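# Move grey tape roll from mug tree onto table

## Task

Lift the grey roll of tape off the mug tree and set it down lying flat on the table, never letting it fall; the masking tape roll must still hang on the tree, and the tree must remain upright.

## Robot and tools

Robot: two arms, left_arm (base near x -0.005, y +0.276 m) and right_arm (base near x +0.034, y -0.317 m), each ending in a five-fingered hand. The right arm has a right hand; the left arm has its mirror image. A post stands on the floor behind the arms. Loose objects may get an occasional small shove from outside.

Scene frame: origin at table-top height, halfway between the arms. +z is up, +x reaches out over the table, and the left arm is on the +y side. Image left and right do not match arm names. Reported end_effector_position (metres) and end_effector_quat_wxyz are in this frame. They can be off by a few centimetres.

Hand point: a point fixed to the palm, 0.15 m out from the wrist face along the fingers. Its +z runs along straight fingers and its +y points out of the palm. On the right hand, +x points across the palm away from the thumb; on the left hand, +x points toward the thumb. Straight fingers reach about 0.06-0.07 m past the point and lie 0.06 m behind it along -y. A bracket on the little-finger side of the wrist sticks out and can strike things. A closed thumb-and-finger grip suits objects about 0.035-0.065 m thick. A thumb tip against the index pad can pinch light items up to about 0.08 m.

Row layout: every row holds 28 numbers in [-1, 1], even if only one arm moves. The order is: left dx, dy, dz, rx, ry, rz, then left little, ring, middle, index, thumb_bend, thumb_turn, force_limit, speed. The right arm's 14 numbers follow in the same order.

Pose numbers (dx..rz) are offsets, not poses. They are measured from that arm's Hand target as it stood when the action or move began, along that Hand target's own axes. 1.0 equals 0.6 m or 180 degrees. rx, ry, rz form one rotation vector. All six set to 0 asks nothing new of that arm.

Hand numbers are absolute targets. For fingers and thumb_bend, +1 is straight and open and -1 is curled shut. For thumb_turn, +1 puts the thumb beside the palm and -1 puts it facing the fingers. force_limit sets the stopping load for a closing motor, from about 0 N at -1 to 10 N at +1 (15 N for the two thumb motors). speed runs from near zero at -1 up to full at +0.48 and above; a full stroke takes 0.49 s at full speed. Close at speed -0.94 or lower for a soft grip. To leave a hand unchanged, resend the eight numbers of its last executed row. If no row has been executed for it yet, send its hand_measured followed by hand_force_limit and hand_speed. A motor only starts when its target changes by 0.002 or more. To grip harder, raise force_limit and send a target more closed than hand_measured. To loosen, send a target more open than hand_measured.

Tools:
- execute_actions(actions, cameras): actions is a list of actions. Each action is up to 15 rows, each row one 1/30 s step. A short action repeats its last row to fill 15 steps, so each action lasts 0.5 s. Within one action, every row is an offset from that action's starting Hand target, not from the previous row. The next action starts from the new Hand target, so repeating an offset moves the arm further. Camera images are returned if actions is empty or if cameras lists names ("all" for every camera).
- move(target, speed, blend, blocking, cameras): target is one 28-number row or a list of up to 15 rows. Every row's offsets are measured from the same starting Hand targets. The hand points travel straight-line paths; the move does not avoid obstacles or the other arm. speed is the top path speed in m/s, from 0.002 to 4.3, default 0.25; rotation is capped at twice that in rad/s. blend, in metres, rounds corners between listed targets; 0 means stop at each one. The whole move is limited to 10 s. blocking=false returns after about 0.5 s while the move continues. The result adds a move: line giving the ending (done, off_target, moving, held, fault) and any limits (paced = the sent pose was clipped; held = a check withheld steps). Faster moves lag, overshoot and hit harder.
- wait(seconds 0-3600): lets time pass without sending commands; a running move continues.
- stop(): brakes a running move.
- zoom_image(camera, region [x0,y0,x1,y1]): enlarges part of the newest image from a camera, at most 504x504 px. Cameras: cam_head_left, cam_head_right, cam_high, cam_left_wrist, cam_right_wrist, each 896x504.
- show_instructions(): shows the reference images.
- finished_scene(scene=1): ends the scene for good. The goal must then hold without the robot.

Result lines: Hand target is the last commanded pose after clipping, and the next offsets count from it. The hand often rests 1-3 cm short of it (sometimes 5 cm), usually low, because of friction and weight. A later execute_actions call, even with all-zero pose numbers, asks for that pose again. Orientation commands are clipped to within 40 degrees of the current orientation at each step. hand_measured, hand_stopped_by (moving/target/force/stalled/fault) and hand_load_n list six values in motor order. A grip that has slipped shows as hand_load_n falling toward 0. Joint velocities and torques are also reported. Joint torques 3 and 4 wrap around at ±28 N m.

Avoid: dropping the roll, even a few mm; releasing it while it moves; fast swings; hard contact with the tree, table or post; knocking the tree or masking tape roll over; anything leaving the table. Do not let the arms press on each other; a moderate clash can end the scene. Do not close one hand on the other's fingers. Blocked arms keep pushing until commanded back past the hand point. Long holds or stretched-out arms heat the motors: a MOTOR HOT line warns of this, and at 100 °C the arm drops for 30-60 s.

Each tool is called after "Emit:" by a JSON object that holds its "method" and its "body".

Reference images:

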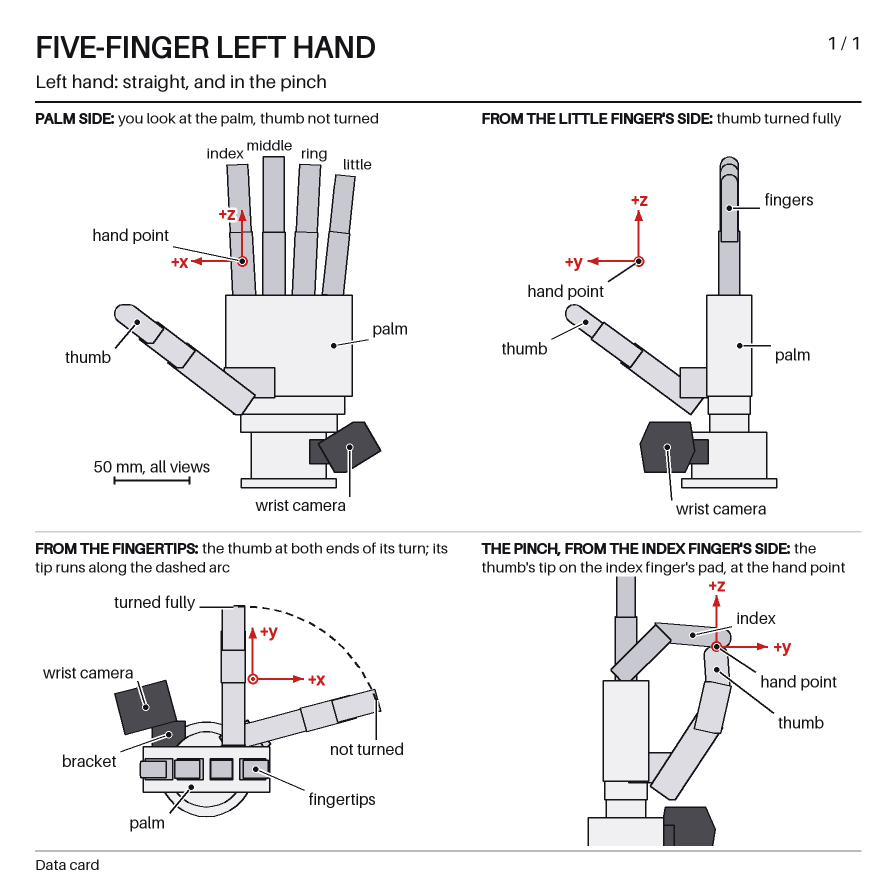

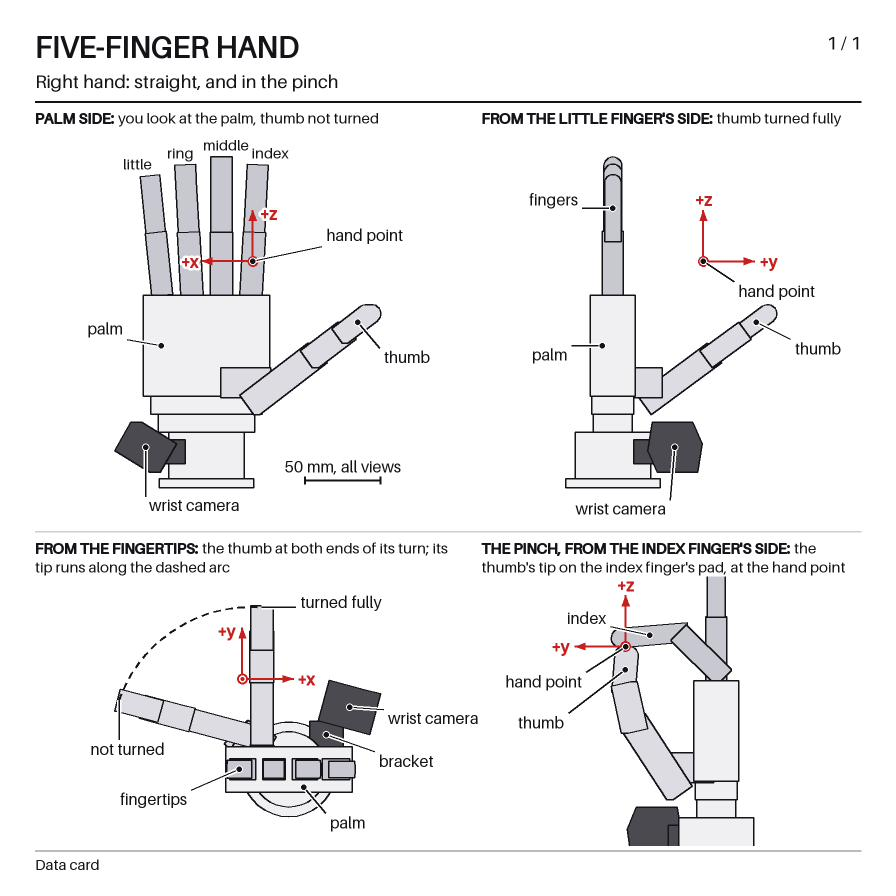

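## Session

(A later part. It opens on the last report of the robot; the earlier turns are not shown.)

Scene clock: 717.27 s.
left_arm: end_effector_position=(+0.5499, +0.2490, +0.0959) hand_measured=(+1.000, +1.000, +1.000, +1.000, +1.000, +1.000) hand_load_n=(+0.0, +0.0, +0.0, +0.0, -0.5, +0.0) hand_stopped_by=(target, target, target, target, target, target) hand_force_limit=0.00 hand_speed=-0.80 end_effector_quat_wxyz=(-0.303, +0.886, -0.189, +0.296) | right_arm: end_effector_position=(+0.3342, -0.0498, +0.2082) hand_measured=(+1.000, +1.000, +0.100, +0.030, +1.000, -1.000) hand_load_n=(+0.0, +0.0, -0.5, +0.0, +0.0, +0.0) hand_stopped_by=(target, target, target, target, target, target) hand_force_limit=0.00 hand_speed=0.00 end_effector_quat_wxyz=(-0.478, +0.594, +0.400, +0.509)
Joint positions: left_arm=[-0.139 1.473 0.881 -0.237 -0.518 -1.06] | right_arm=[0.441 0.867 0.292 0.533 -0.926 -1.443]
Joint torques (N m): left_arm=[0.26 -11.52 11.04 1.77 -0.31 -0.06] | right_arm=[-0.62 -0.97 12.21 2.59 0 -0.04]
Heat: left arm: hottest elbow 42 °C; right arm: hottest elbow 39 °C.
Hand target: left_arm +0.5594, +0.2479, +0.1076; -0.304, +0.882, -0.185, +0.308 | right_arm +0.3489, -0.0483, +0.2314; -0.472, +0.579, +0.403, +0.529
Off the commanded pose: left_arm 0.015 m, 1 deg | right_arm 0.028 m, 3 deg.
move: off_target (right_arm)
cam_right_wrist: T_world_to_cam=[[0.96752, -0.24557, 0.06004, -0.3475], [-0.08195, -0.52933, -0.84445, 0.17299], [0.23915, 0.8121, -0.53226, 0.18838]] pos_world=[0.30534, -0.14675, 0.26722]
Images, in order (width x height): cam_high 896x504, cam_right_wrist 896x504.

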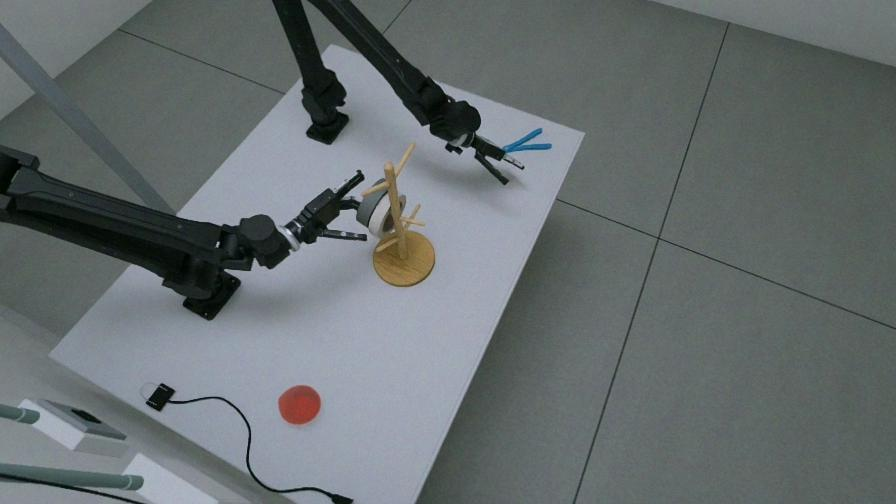

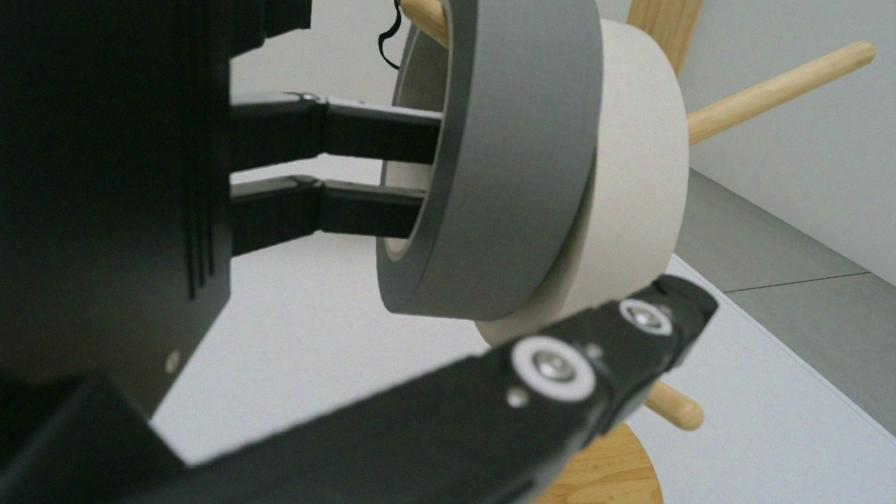

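Emit:
{"method": "move", "body": {"target": [0,0,0,0,0,0,1,1,1,1,1,1,0,-0.8,0.003,0.005,-0.023,0,0,0,1,1,0.1,0.03,1,-1,0,0], "speed": 0.05, "cameras": ["cam_right_wrist","cam_high"]}}

Scene clock: 726.53 s.
left_arm: end_effector_position=(+0.5499, +0.2490, +0.0959) hand_measured=(+1.000, +1.000, +1.000, +1.000, +1.000, +1.000) hand_load_n=(+0.0, +0.0, +0.0, +0.0, +0.0, +0.0) hand_stopped_by=(target, target, target, target, target, target) hand_force_limit=0.00 hand_speed=-0.80 end_effector_quat_wxyz=(-0.303, +0.886, -0.189, +0.296) | right_arm: end_effector_position=(+0.3372, -0.0603, +0.2122) hand_measured=(+1.000, +1.000, +0.100, +0.030, +1.000, -1.000) hand_load_n=(+0.0, +0.0, +0.0, +0.5, +0.0, +0.5) hand_stopped_by=(target, target, target, target, target, target) hand_force_limit=0.00 hand_speed=0.00 end_effector_quat_wxyz=(-0.479, +0.589, +0.402, +0.511)
Joint positions: left_arm=[-0.139 1.473 0.881 -0.237 -0.518 -1.06] | right_arm=[0.389 0.858 0.293 0.533 -0.983 -1.443]
Joint torques (N m): left_arm=[0.32 -11.46 11.04 1.77 -0.3 -0.06] | right_arm=[-0.91 -2.61 11.69 1.96 0.05 0]
Heat: left arm: hottest elbow 42 °C; right arm: hottest elbow 40 °C.
Hand target: left_arm +0.5594, +0.2479, +0.1076; -0.304, +0.882, -0.185, +0.308 | right_arm +0.3488, -0.0625, +0.2328; -0.472, +0.579, +0.403, +0.529
Off the commanded pose: left_arm 0.015 m, 1 deg | right_arm 0.024 m, 2 deg.
move: off_target (right_arm)
cam_right_wrist: T_world_to_cam=[[0.96818, -0.2411, 0.06701, -0.35457], [-0.07196, -0.52474, -0.84822, 0.16882], [0.23967, 0.81641, -0.52539, 0.19689]] pos_world=[0.30825, -0.15765, 0.2704]
Images, in order (width x height): cam_high 896x504, cam_right_wrist 896x504.

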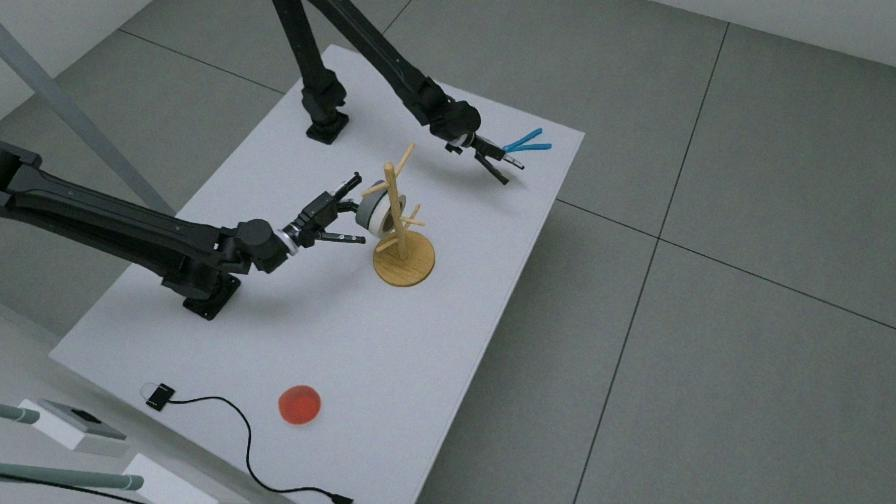

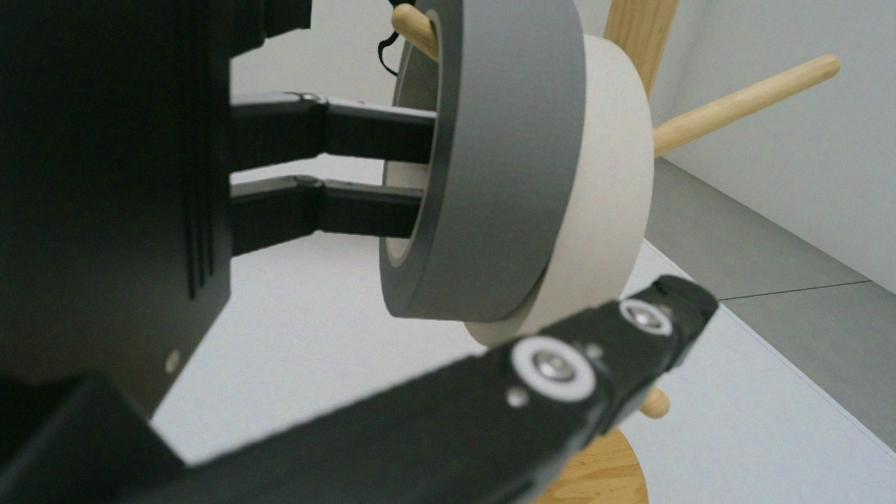

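Emit:
{"method": "move", "body": {"target": [[0,0,0,0,0,0,1,1,1,1,1,1,0,-0.8,0,0,0,0,0,0,1,1,0.1,0.03,0.5,-1,-0.5,0],[0,0,0,0,0,0,1,1,1,1,1,1,0,-0.8,0,0,0,0,0,0,1,1,0.1,0.03,-0.2,-1,-0.5,-0.92]], "speed": 0.05, "cameras": ["cam_right_wrist","cam_high"]}}

Scene clock: 748.07 s.
left_arm: end_effector_position=(+0.5499, +0.2490, +0.0959) hand_measured=(+1.000, +1.000, +1.000, +1.000, +1.000, +1.000) hand_load_n=(-0.5, +0.0, +0.0, -0.5, +0.0, +0.0) hand_stopped_by=(target, target, target, target, target, target) hand_force_limit=0.00 hand_speed=-0.80 end_effector_quat_wxyz=(-0.303, +0.886, -0.189, +0.296) | right_arm: end_effector_position=(+0.3380, -0.0614, +0.2126) hand_measured=(+1.000, +1.000, +0.100, +0.030, +0.252, -1.000) hand_load_n=(+0.0, +0.0, +0.0, +3.0, +3.5, +0.0) hand_stopped_by=(target, target, target, target, force, target) hand_force_limit=-0.50 hand_speed=-0.92 end_effector_quat_wxyz=(-0.478, +0.590, +0.401, +0.513)
Joint positions: left_arm=[-0.139 1.473 0.881 -0.237 -0.518 -1.06] | right_arm=[0.385 0.857 0.293 0.533 -0.984 -1.443]
Joint torques (N m): left_arm=[0.26 -11.46 11.02 1.78 -0.31 -0.05] | right_arm=[-0.73 -2.43 11.63 1.94 0.04 -0.01]
Heat: left arm: hottest elbow 42 °C; right arm: hottest elbow 40 °C.
Hand target: left_arm +0.5594, +0.2479, +0.1076; -0.304, +0.882, -0.185, +0.308 | right_arm +0.3488, -0.0625, +0.2327; -0.472, +0.579, +0.403, +0.529
Off the commanded pose: left_arm 0.015 m, 1 deg | right_arm 0.023 m, 2 deg.
move: done; target 2's new numbers were sent with right_arm's hand 0.024 m and 2 deg from that target
cam_right_wrist: T_world_to_cam=[[0.96727, -0.2445, 0.06788, -0.35583], [-0.07293, -0.52411, -0.84852, 0.16901], [0.24305, 0.8158, -0.52478, 0.19653]] pos_world=[0.30874, -0.15875, 0.2707]
Images, in order (width x height): cam_high 896x504, cam_right_wrist 896x504.

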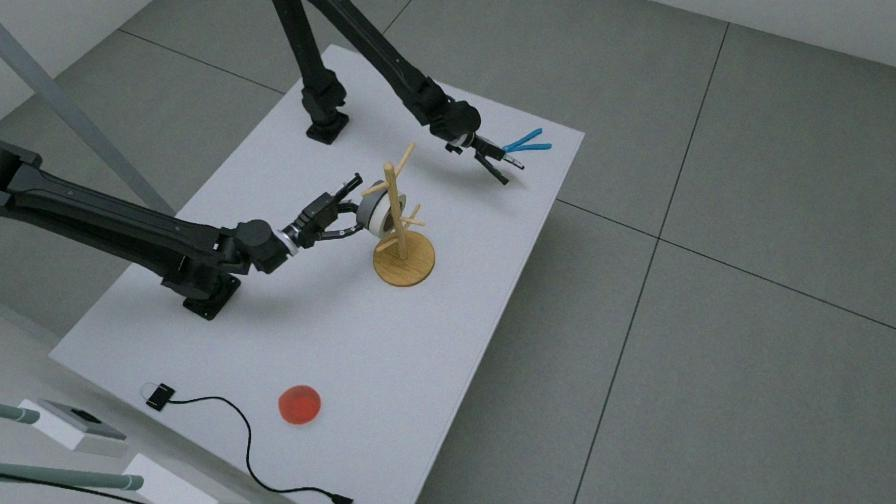

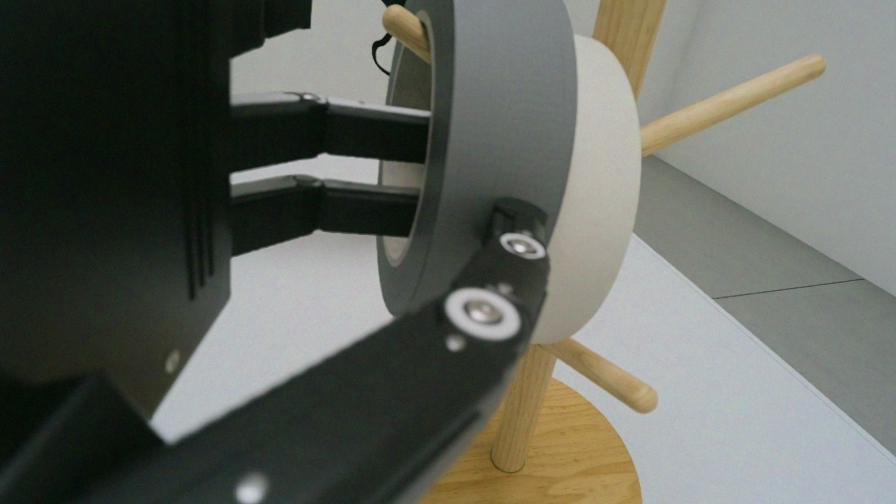

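Emit:
{"method": "move", "body": {"target": [[0,0,0,0,0,0,1,1,1,1,1,1,0,-0.8,0,0,0,0,0,0,1,1,-0.4,0.03,-0.2,-1,-0.4,-0.92],[0,0,0,0,0,0,1,1,1,1,1,1,0,-0.8,0,0,0,0,0,0,1,1,-0.5,-0.4,-0.4,-1,0.2,-0.92]], "speed": 0.05, "cameras": ["cam_right_wrist"]}}

Scene clock: 771.73 s.
left_arm: end_effector_position=(+0.5499, +0.2490, +0.0959) hand_measured=(+1.000, +1.000, +1.000, +1.000, +1.000, +1.000) hand_load_n=(+0.0, +0.0, +0.0, +0.0, +0.0, -0.5) hand_stopped_by=(target, target, target, target, target, target) hand_force_limit=0.00 hand_speed=-0.80 end_effector_quat_wxyz=(-0.303, +0.886, -0.189, +0.296) | right_arm: end_effector_position=(+0.3381, -0.0615, +0.2126) hand_measured=(+1.000, +1.000, -0.022, -0.020, +0.242, -1.000) hand_load_n=(+0.0, +0.0, +6.0, +6.5, +10.5, +0.5) hand_stopped_by=(target, target, force, force, force, target) hand_force_limit=0.20 hand_speed=-0.92 end_effector_quat_wxyz=(-0.478, +0.590, +0.401, +0.513)
Joint positions: left_arm=[-0.139 1.473 0.881 -0.237 -0.518 -1.06] | right_arm=[0.385 0.857 0.293 0.533 -0.983 -1.443]
Joint torques (N m): left_arm=[0.26 -11.46 11.04 1.76 -0.3 -0.06] | right_arm=[-1.03 -2.55 11.55 2.03 0.01 -0.04]
Heat: left arm: hottest elbow 42 °C; right arm: hottest elbow 41 °C.
Hand target: left_arm +0.5594, +0.2479, +0.1076; -0.304, +0.882, -0.185, +0.308 | right_arm +0.3489, -0.0625, +0.2327; -0.472, +0.579, +0.403, +0.529
Off the commanded pose: left_arm 0.015 m, 1 deg | right_arm 0.023 m, 2 deg.
move: done; target 2's new numbers were sent with right_arm's hand 0.023 m and 2 deg from that target
cam_right_wrist: T_world_to_cam=[[0.96706, -0.24532, 0.06793, -0.35593], [-0.07334, -0.52409, -0.8485, 0.16908], [0.24375, 0.81556, -0.52482, 0.19636]] pos_world=[0.30874, -0.15885, 0.2707]

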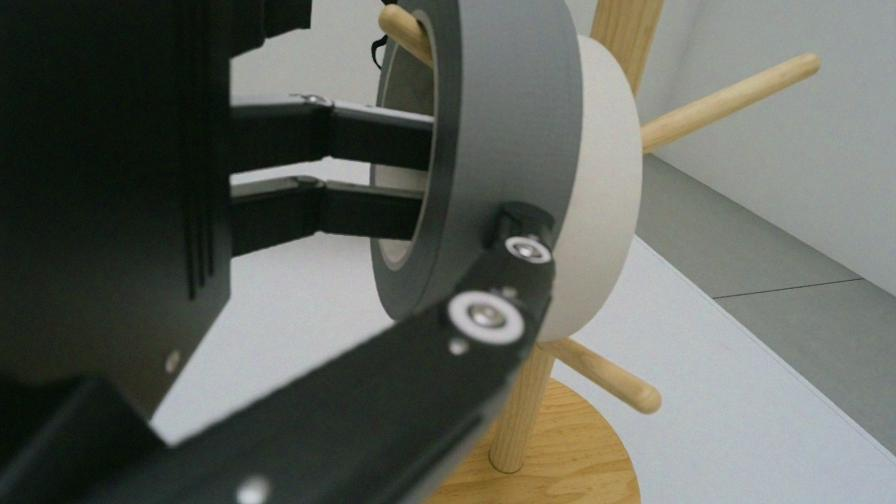

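Emit:
{"method": "move", "body": {"target": [0,0,0,0,0,0,1,1,1,1,1,1,0,-0.8,0.04,-0.01,0,0,0,0,1,1,-0.5,-0.4,-0.4,-1,0.2,-0.92], "speed": 0.05, "cameras": ["cam_right_wrist","cam_high","cam_head_left"]}}

Scene clock: 780.30 s.
left_arm: end_effector_position=(+0.5499, +0.2490, +0.0959) hand_measured=(+1.000, +1.000, +1.000, +1.000, +1.000, +1.000) hand_load_n=(+0.0, +0.0, +0.0, +0.0, +0.0, +0.0) hand_stopped_by=(target, target, target, target, target, target) hand_force_limit=0.00 hand_speed=-0.80 end_effector_quat_wxyz=(-0.303, +0.886, -0.189, +0.296) | right_arm: end_effector_position=(+0.3331, -0.0640, +0.2212) hand_measured=(+1.000, +1.000, -0.022, -0.020, +0.242, -1.000) hand_load_n=(+0.0, -0.5, +6.5, +4.5, +11.0, +0.0) hand_stopped_by=(target, target, force, force, force, target) hand_force_limit=0.20 hand_speed=-0.92 end_effector_quat_wxyz=(-0.480, +0.600, +0.395, +0.503)
Joint positions: left_arm=[-0.139 1.473 0.881 -0.237 -0.518 -1.06] | right_arm=[0.385 0.792 0.314 0.421 -0.979 -1.44]
Joint torques (N m): left_arm=[0.26 -11.52 11.02 1.76 -0.3 -0.05] | right_arm=[-0.44 -2.96 13.87 1.78 0.08 -0.05]
Heat: left arm: hottest elbow 42 °C; right arm: hottest elbow 41 °C.
Hand target: left_arm +0.5594, +0.2479, +0.1076; -0.304, +0.882, -0.185, +0.308 | right_arm +0.3459, -0.0619, +0.2574; -0.472, +0.579, +0.403, +0.529
Off the commanded pose: left_arm 0.015 m, 1 deg | right_arm 0.038 m, 4 deg.
move: off_target (right_arm)
cam_right_wrist: T_world_to_cam=[[0.9676, -0.24888, 0.04253, -0.34717], [-0.09969, -0.53133, -0.84128, 0.18149], [0.23198, 0.80978, -0.53892, 0.21076]] pos_world=[0.30513, -0.16065, 0.28103]
Images, in order (width x height): cam_head_left 896x504, cam_high 896x504, cam_right_wrist 896x504.

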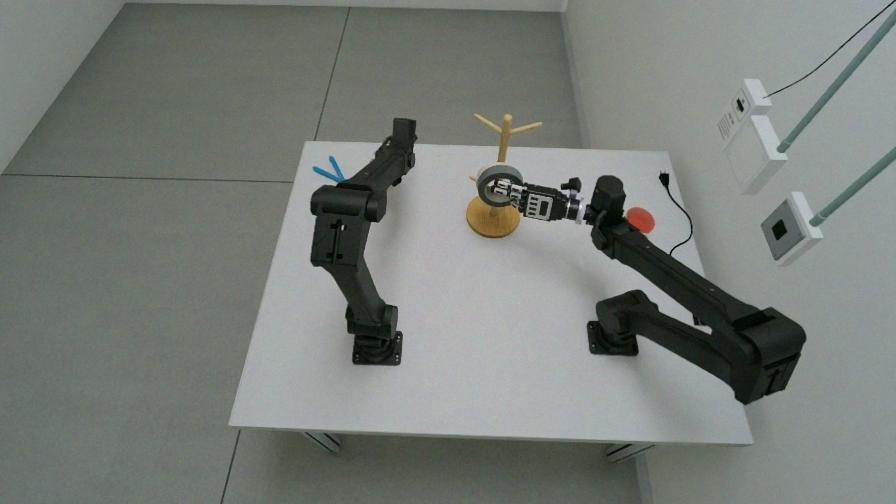

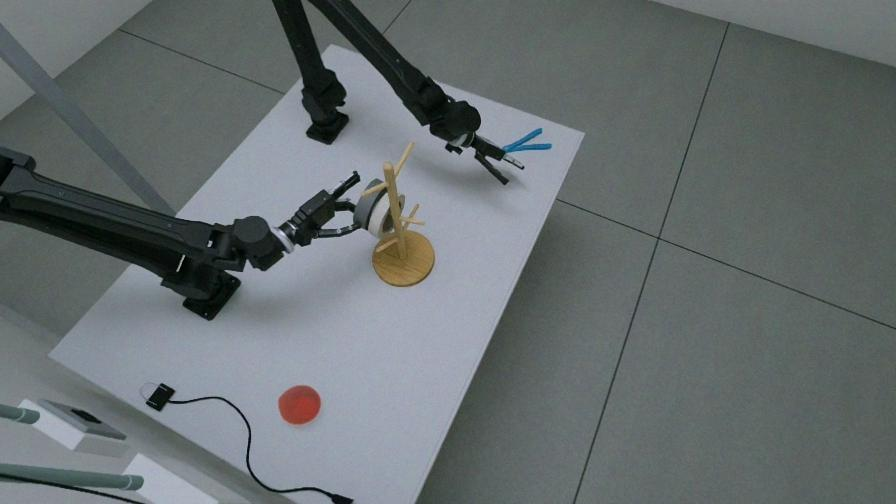

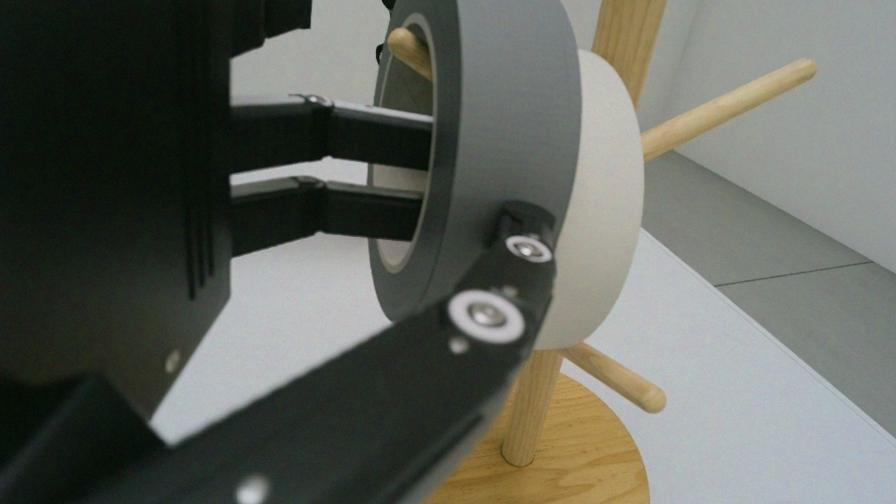

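Emit:
{"method": "move", "body": {"target": [0,0,0,0,0,0,1,1,1,1,1,1,0,-0.8,0.03,0.0,0,0,0,0,1,1,-0.5,-0.4,-0.4,-1,0.2,-0.92], "speed": 0.05, "cameras": ["cam_right_wrist"]}}

Scene clock: 786.93 s.
left_arm: end_effector_position=(+0.5499, +0.2490, +0.0959) hand_measured=(+1.000, +1.000, +1.000, +1.000, +1.000, +1.000) hand_load_n=(-0.5, +0.0, +0.0, +0.0, +0.0, -0.5) hand_stopped_by=(target, target, target, target, target, target) hand_force_limit=0.00 hand_speed=-0.80 end_effector_quat_wxyz=(-0.303, +0.886, -0.189, +0.296) | right_arm: end_effector_position=(+0.3356, -0.0629, +0.2391) hand_measured=(+1.000, +1.000, -0.022, -0.020, +0.242, -1.000) hand_load_n=(+0.0, +0.0, +6.5, +4.5, +11.5, +0.0) hand_stopped_by=(target, target, force, force, force, target) hand_force_limit=0.20 hand_speed=-0.92 end_effector_quat_wxyz=(-0.480, +0.599, +0.396, +0.504)
Joint positions: left_arm=[-0.139 1.473 0.881 -0.237 -0.518 -1.06] | right_arm=[0.385 0.766 0.355 0.355 -0.98 -1.44]
Joint torques (N m): left_arm=[0.38 -11.52 11.06 1.78 -0.31 -0.06] | right_arm=[-0.67 -2.61 14.09 1.61 -0.05 -0.06]
Heat: left arm: hottest elbow 42 °C; right arm: hottest elbow 42 °C.
Hand target: left_arm +0.5594, +0.2479, +0.1076; -0.304, +0.882, -0.185, +0.308 | right_arm +0.3480, -0.0625, +0.2753; -0.472, +0.579, +0.403, +0.529
Off the commanded pose: left_arm 0.015 m, 1 deg | right_arm 0.038 m, 4 deg.
move: off_target (right_arm)
cam_right_wrist: T_world_to_cam=[[0.9678, -0.24783, 0.04408, -0.35036], [-0.0976, -0.53086, -0.84182, 0.19682], [0.23203, 0.81041, -0.53796, 0.21878]] pos_world=[0.30753, -0.15965, 0.29883]

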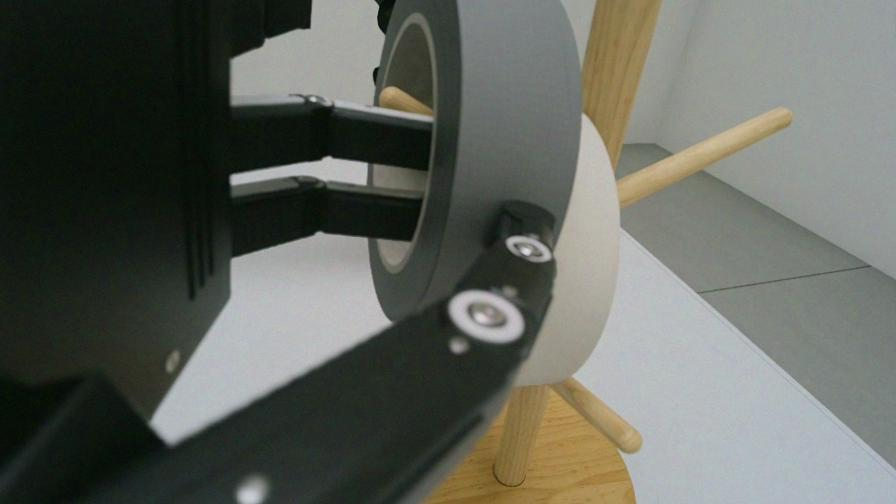

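Emit:
{"method": "move", "body": {"target": [[0,0,0,0,0,0,1,1,1,1,1,1,0,-0.8,-0.02,-0.04,0,0,0,0,1,1,-0.5,-0.4,-0.4,-1,0.2,-0.92]], "speed": 0.05, "cameras": ["cam_right_wrist"]}}

Scene clock: 801.07 s.
left_arm: end_effector_position=(+0.5499, +0.2490, +0.0959) hand_measured=(+1.000, +1.000, +1.000, +1.000, +1.000, +1.000) hand_load_n=(+0.0, +0.0, +0.0, +0.0, +0.0, +0.0) hand_stopped_by=(target, target, target, target, target, target) hand_force_limit=0.00 hand_speed=-0.80 end_effector_quat_wxyz=(-0.303, +0.886, -0.189, +0.296) | right_arm: end_effector_position=(+0.3273, -0.0600, +0.2575) hand_measured=(+1.000, +1.000, -0.022, -0.020, +0.242, -1.000) hand_load_n=(+0.0, +0.0, +6.5, +4.5, +11.0, +0.0) hand_stopped_by=(target, target, force, force, force, target) hand_force_limit=0.20 hand_speed=-0.92 end_effector_quat_wxyz=(-0.471, +0.589, +0.396, +0.524)
Joint positions: left_arm=[-0.139 1.473 0.881 -0.237 -0.518 -1.06] | right_arm=[0.427 0.696 0.355 0.33 -0.917 -1.44]
Joint torques (N m): left_arm=[0.38 -11.46 11.04 1.77 -0.31 -0.06] | right_arm=[1.14 -2.14 10.33 1.74 0.1 -0.04]
Heat: left arm: hottest elbow 42 °C; right arm: hottest elbow 42 °C.
Hand target: left_arm +0.5594, +0.2479, +0.1076; -0.304, +0.882, -0.185, +0.308 | right_arm +0.3234, -0.0566, +0.2663; -0.472, +0.579, +0.403, +0.529
Off the commanded pose: left_arm 0.015 m, 1 deg | right_arm 0.010 m, 1 deg.
move: done
cam_right_wrist: T_world_to_cam=[[0.95982, -0.26862, 0.08115, -0.35067], [-0.07237, -0.51639, -0.85329, 0.20859], [0.27112, 0.81314, -0.51508, 0.20975]] pos_world=[0.29481, -0.15703, 0.31448]

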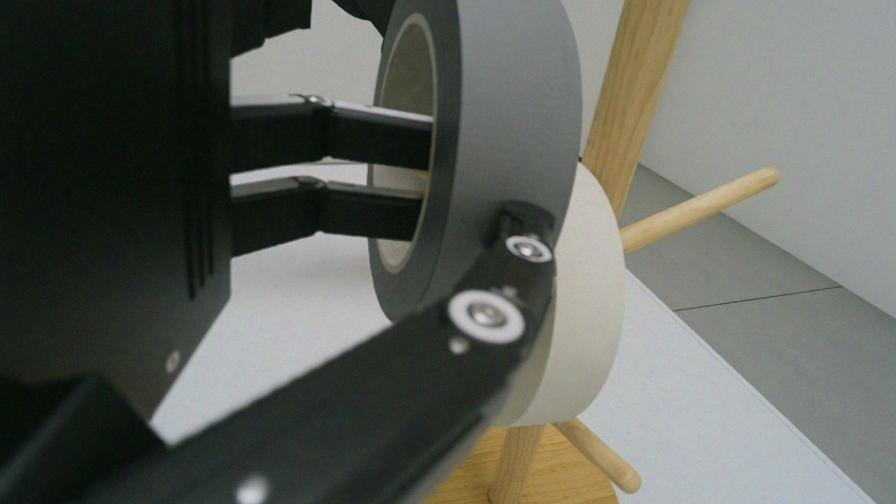

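Emit:
{"method": "move", "body": {"target": [[0,0,0,0,0,0,1,1,1,1,1,1,0,-0.8,-0.017,-0.09,0,0,0,0,1,1,-0.5,-0.4,-0.4,-1,0.2,-0.92]], "speed": 0.06, "cameras": ["cam_right_wrist","cam_high"]}}

Emit:
{"method": "zoom_image", "body": {"camera": "cam_high", "region": [290, 150, 430, 270]}}

Scene clock: 809.87 s.
left_arm: end_effector_position=(+0.5499, +0.2490, +0.0959) hand_measured=(+1.000, +1.000, +1.000, +1.000, +1.000, +1.000) hand_load_n=(+0.0, -0.5, +0.0, +0.0, +0.0, +0.0) hand_stopped_by=(target, target, target, target, target, target) hand_force_limit=0.00 hand_speed=-0.80 end_effector_quat_wxyz=(-0.303, +0.886, -0.189, +0.296) | right_arm: end_effector_position=(+0.2738, -0.0465, +0.2514) hand_measured=(+1.000, +1.000, -0.022, -0.020, +0.242, -1.000) hand_load_n=(+0.0, +0.0, +6.5, +4.5, +11.5, +0.0) hand_stopped_by=(target, target, force, force, force, target) hand_force_limit=0.20 hand_speed=-0.92 end_effector_quat_wxyz=(-0.470, +0.591, +0.396, +0.522)
Joint positions: left_arm=[-0.139 1.473 0.881 -0.237 -0.518 -1.06] | right_arm=[0.629 0.492 0.291 0.184 -0.716 -1.44]
Joint torques (N m): left_arm=[0.32 -11.46 11.04 1.77 -0.31 -0.06] | right_arm=[1.08 -0.62 11.21 1.95 0.12 -0.06]
Heat: left arm: hottest elbow 42 °C; right arm: hottest elbow 42 °C.
Hand target: left_arm +0.5594, +0.2479, +0.1076; -0.304, +0.882, -0.185, +0.308 | right_arm +0.2701, -0.0438, +0.2626; -0.472, +0.579, +0.403, +0.529
Off the commanded pose: left_arm 0.015 m, 1 deg | right_arm 0.012 m, 2 deg.
move: off_target (right_arm)
cam_right_wrist: T_world_to_cam=[[0.96014, -0.26813, 0.07902, -0.29461], [-0.07547, -0.52084, -0.85031, 0.20636], [0.26915, 0.81045, -0.52032, 0.21188]] pos_world=[0.24141, -0.14324, 0.30899]
Images, in order (width x height): cam_high 896x504, cam_right_wrist 896x504.

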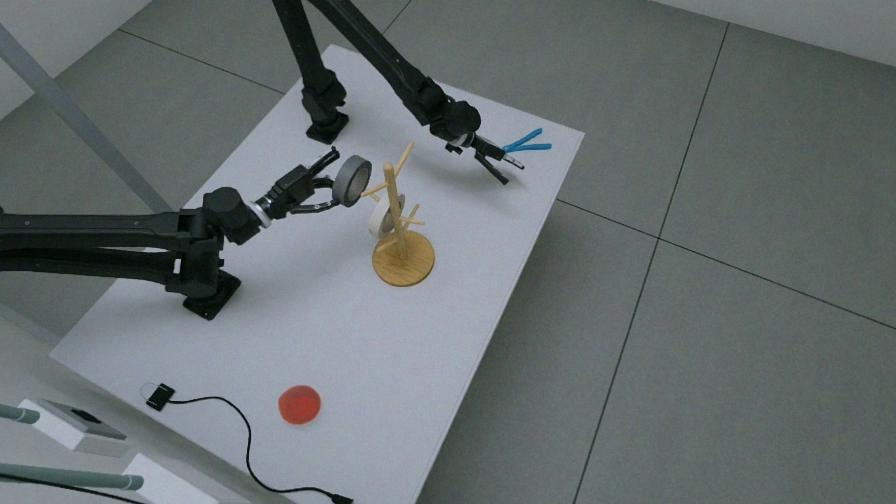

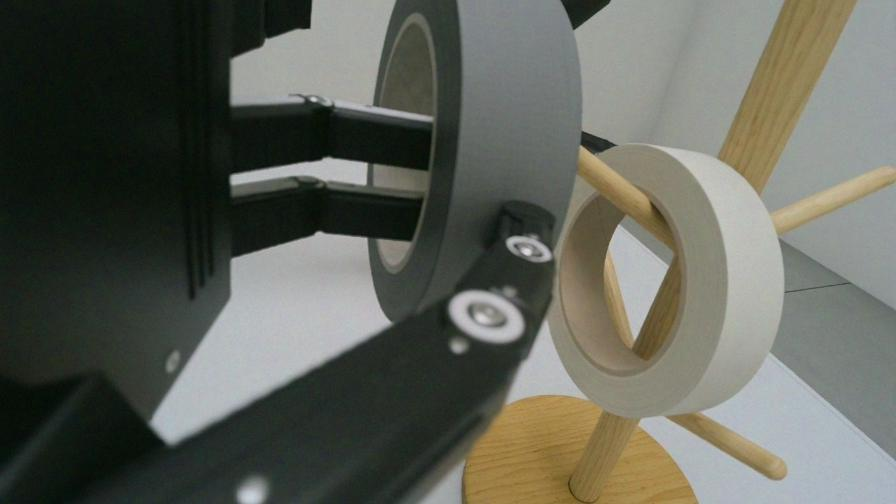

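Scaled by 3.600 from the camera's image (finer frame: 1280x720).

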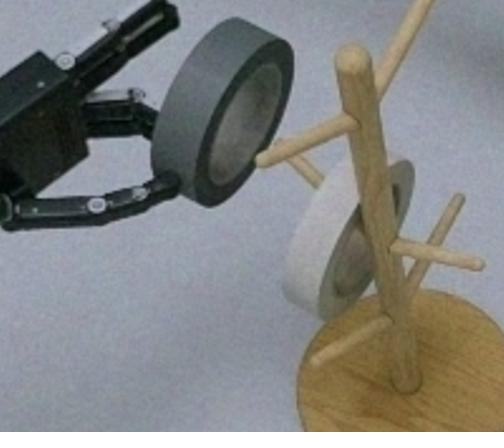

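Emit:
{"method": "move", "body": {"target": [[0,0,0,0,0,0,1,1,1,1,1,1,0,-0.8,0,-0.075,0,0,0,0,1,1,-0.5,-0.4,-0.4,-1,0.2,-0.92],[0,0,0,0,0,0,1,1,1,1,1,1,0,-0.8,0.0357,0.0448,-0.2045,0,0,0,1,1,-0.5,-0.4,-0.4,-1,0.2,-0.92]], "speed": 0.12, "blend": 0.02, "cameras": ["cam_right_wrist","cam_high"]}}

Scene clock: 850.77 s.
left_arm: end_effector_position=(+0.5499, +0.2490, +0.0959) hand_measured=(+1.000, +1.000, +1.000, +1.000, +1.000, +1.000) hand_load_n=(+0.0, +0.0, +0.0, +0.0, +0.0, +0.0) hand_stopped_by=(target, target, target, target, target, target) hand_force_limit=0.00 hand_speed=-0.80 end_effector_quat_wxyz=(-0.303, +0.886, -0.189, +0.296) | right_arm: end_effector_position=(+0.2637, -0.1663, +0.2531) hand_measured=(+1.000, +1.000, -0.022, -0.020, +0.242, -1.000) hand_load_n=(+0.0, +0.0, +6.5, +4.5, +11.5, +0.0) hand_stopped_by=(target, target, force, force, force, target) hand_force_limit=0.20 hand_speed=-0.92 end_effector_quat_wxyz=(-0.490, +0.592, +0.387, +0.508)
Joint positions: left_arm=[-0.139 1.473 0.881 -0.237 -0.518 -1.06] | right_arm=[-0.173 0.306 0.28 -0.049 -1.54 -1.457]
Joint torques (N m): left_arm=[0.26 -11.52 11.03 1.78 -0.3 -0.06] | right_arm=[-1.03 2.61 13.86 2.22 -0.11 0]
Heat: left arm: hottest elbow 42 °C; right arm: hottest elbow 43 °C.
Hand target: left_arm +0.5594, +0.2479, +0.1076; -0.304, +0.882, -0.185, +0.308 | right_arm +0.2699, -0.1700, +0.2800; -0.472, +0.579, +0.402, +0.529
Off the commanded pose: left_arm 0.015 m, 1 deg | right_arm 0.028 m, 4 deg.
move: off_target (right_arm)
cam_right_wrist: T_world_to_cam=[[0.96823, -0.24793, 0.03272, -0.30433], [-0.10033, -0.50499, -0.85727, 0.15559], [0.22906, 0.82675, -0.51382, 0.32411]] pos_world=[0.23603, -0.26484, 0.30988]
Images, in order (width x height): cam_high 896x504, cam_right_wrist 896x504.

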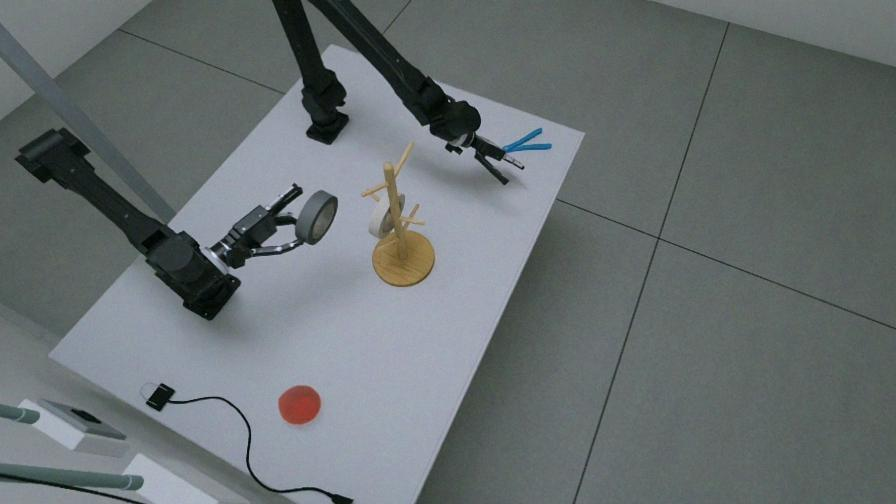

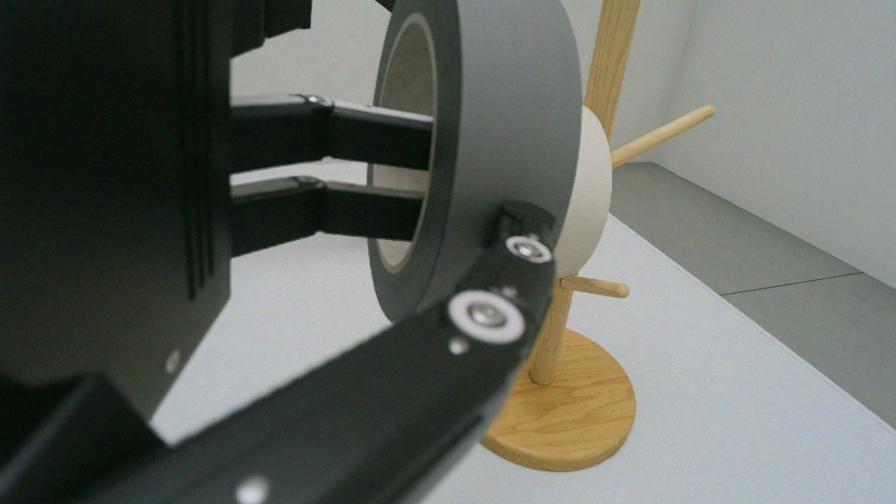

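Emit:
{"method": "move", "body": {"target": [0,0,0,0,0,0,1,1,1,1,1,1,0,-0.8,-0.1493,0.2915,-0.0183,-0.2668,0.2988,0.4041,1,1,-0.5,-0.4,-0.4,-1,0.2,-0.92], "speed": 0.18, "cameras": ["all"]}}

Scene clock: 864.80 s.
left_arm: end_effector_position=(+0.5499, +0.2490, +0.0959) hand_measured=(+1.000, +1.000, +1.000, +1.000, +1.000, +1.000) hand_load_n=(+0.0, +0.0, +0.0, +0.0, +0.0, +0.0) hand_stopped_by=(target, target, target, target, target, target) hand_force_limit=0.00 hand_speed=-0.80 end_effector_quat_wxyz=(-0.303, +0.886, -0.189, +0.296) | right_arm: end_effector_position=(+0.4090, -0.2268, +0.1418) hand_measured=(+1.000, +1.000, -0.022, -0.020, +0.242, -1.000) hand_load_n=(+0.0, +0.0, +6.0, +5.0, +11.0, +0.5) hand_stopped_by=(target, target, force, force, force, target) hand_force_limit=0.20 hand_speed=-0.92 end_effector_quat_wxyz=(+0.523, -0.555, +0.466, -0.449)
Joint positions: left_arm=[-0.139 1.473 0.881 -0.237 -0.518 -1.06] | right_arm=[0.175 0.871 0.16 0.661 -0.008 -0.01]
Joint torques (N m): left_arm=[0.32 -11.46 11.02 1.76 -0.3 -0.05] | right_arm=[0.91 -1.55 12.81 2.07 0.19 0.12]
Heat: left arm: hottest elbow 43 °C; right arm: hottest elbow 43 °C.
Hand target: left_arm +0.5594, +0.2479, +0.1076; -0.304, +0.882, -0.185, +0.308 | right_arm +0.4258, -0.2180, +0.1700; +0.542, -0.542, +0.455, -0.454
Off the commanded pose: left_arm 0.015 m, 1 deg | right_arm 0.034 m, 3 deg.
move: off_target (right_arm)
cam_right_wrist: T_world_to_cam=[[-0.03726, -0.23746, -0.97068, 0.09956], [-0.65019, 0.74339, -0.1569, 0.45287], [0.75886, 0.62528, -0.18209, -0.02571]] pos_world=[0.31767, -0.29694, 0.16301]

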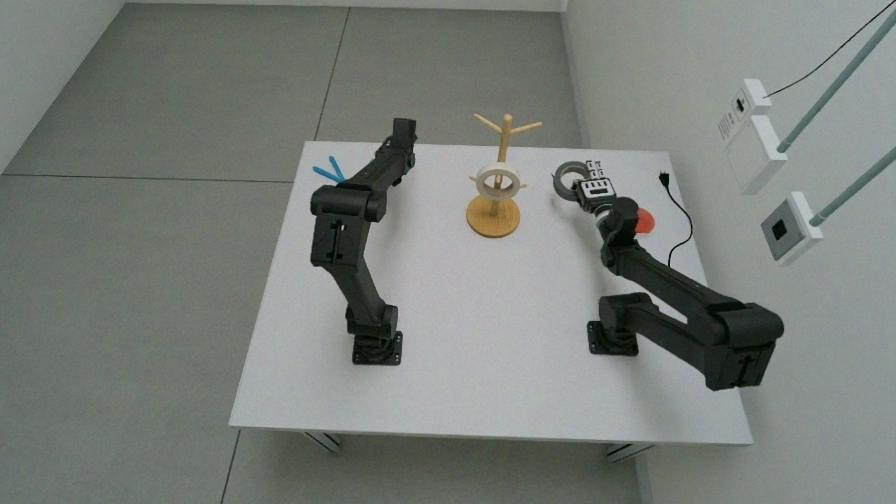

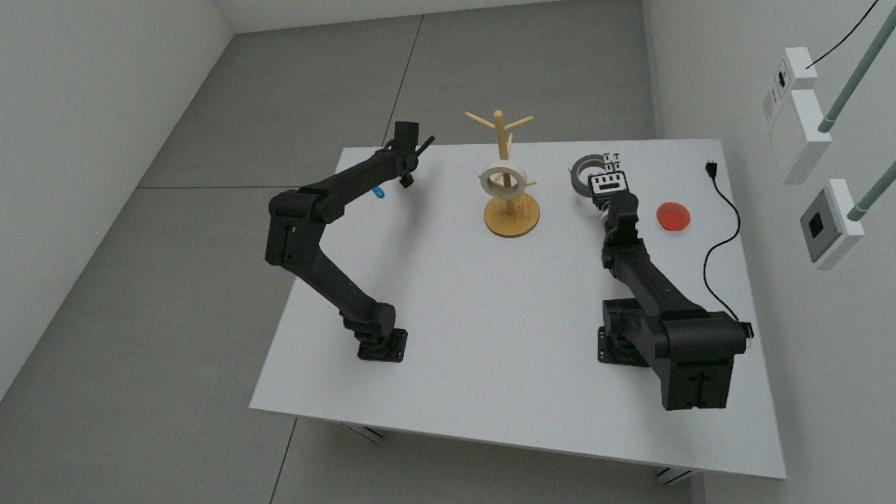

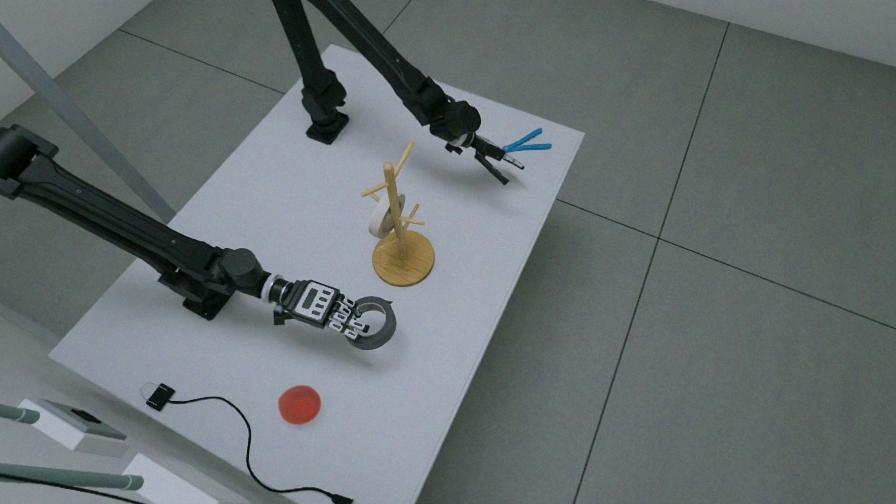

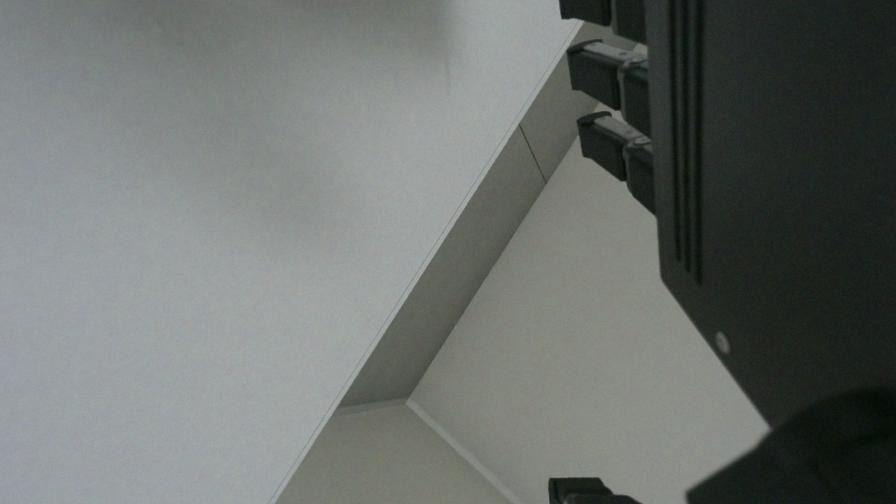

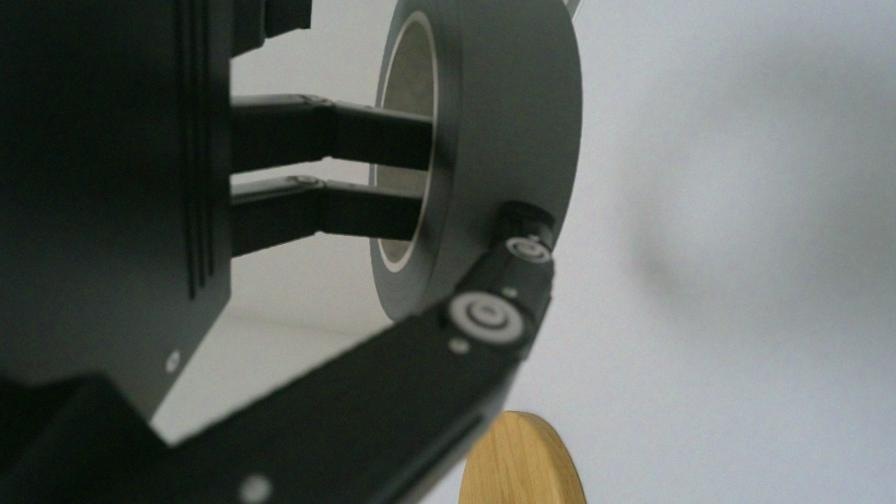

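Emit:
{"method": "zoom_image", "body": {"camera": "cam_high", "region": [310, 260, 430, 380]}}

Emit:
{"method": "zoom_image", "body": {"camera": "cam_head_left", "region": [530, 140, 650, 240]}}

Scaled by 4.200 from the camera's image (finer frame: 1280x720).

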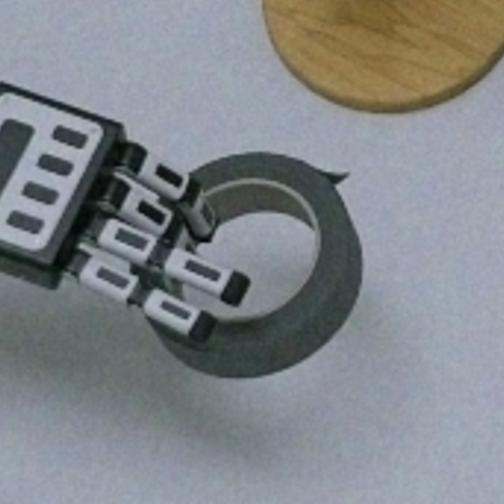

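Scaled by 4.200 from the camera's image (finer frame: 1280x720).

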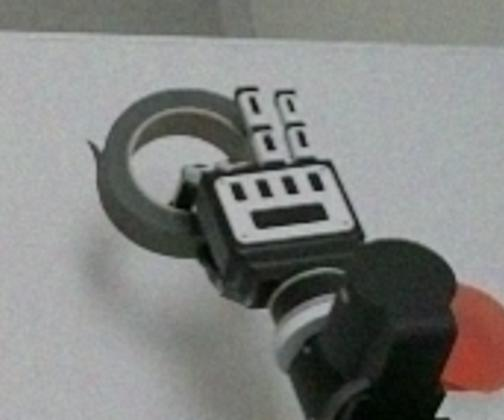

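Emit:
{"method": "move", "body": {"target": [0,0,0,0,0,0,1,1,1,1,1,1,0,-0.8,0,0.145,0,0,0,0,1,1,-0.5,-0.4,-0.4,-1,0.2,-0.92], "speed": 0.1, "cameras": ["cam_right_wrist"]}}

Scene clock: 892.50 s.
left_arm: end_effector_position=(+0.5499, +0.2490, +0.0959) hand_measured=(+1.000, +1.000, +1.000, +1.000, +1.000, +1.000) hand_load_n=(+0.0, +0.0, +0.0, +0.0, +0.0, +0.0) hand_stopped_by=(target, target, target, target, target, target) hand_force_limit=0.00 hand_speed=-0.80 end_effector_quat_wxyz=(-0.303, +0.886, -0.189, +0.296) | right_arm: end_effector_position=(+0.4234, -0.2241, +0.0738) hand_measured=(+1.000, +1.000, -0.022, -0.020, +0.242, -1.000) hand_load_n=(+0.0, +0.0, +6.0, +5.5, +11.0, +0.5) hand_stopped_by=(target, target, force, force, force, target) hand_force_limit=0.20 hand_speed=-0.92 end_effector_quat_wxyz=(+0.527, -0.550, +0.463, -0.452)
Joint positions: left_arm=[-0.139 1.473 0.881 -0.237 -0.518 -1.06] | right_arm=[0.177 1.454 0.115 1.303 -0.006 -0.01]
Joint torques (N m): left_arm=[0.32 -11.52 11.03 1.76 -0.3 -0.06] | right_arm=[1.26 -4.48 4.03 3.55 0.14 0.14]
Heat: left arm: hottest elbow 43 °C; right arm: hottest elbow 42 °C.
Hand target: left_arm +0.5594, +0.2479, +0.1076; -0.304, +0.882, -0.185, +0.308 | right_arm +0.4257, -0.2180, +0.0829; +0.541, -0.542, +0.455, -0.454
Off the commanded pose: left_arm 0.015 m, 1 deg | right_arm 0.011 m, 2 deg.
move: off_target (right_arm)
cam_right_wrist: T_world_to_cam=[[-0.02313, -0.23495, -0.97173, 0.02937], [-0.64753, 0.74408, -0.16449, 0.44928], [0.76169, 0.62542, -0.16935, -0.05286]] pos_world=[0.33187, -0.29434, 0.09349]

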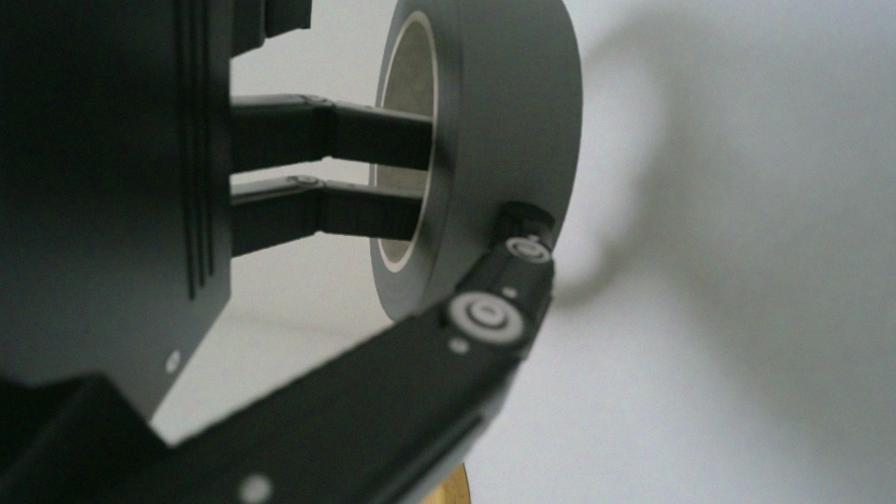

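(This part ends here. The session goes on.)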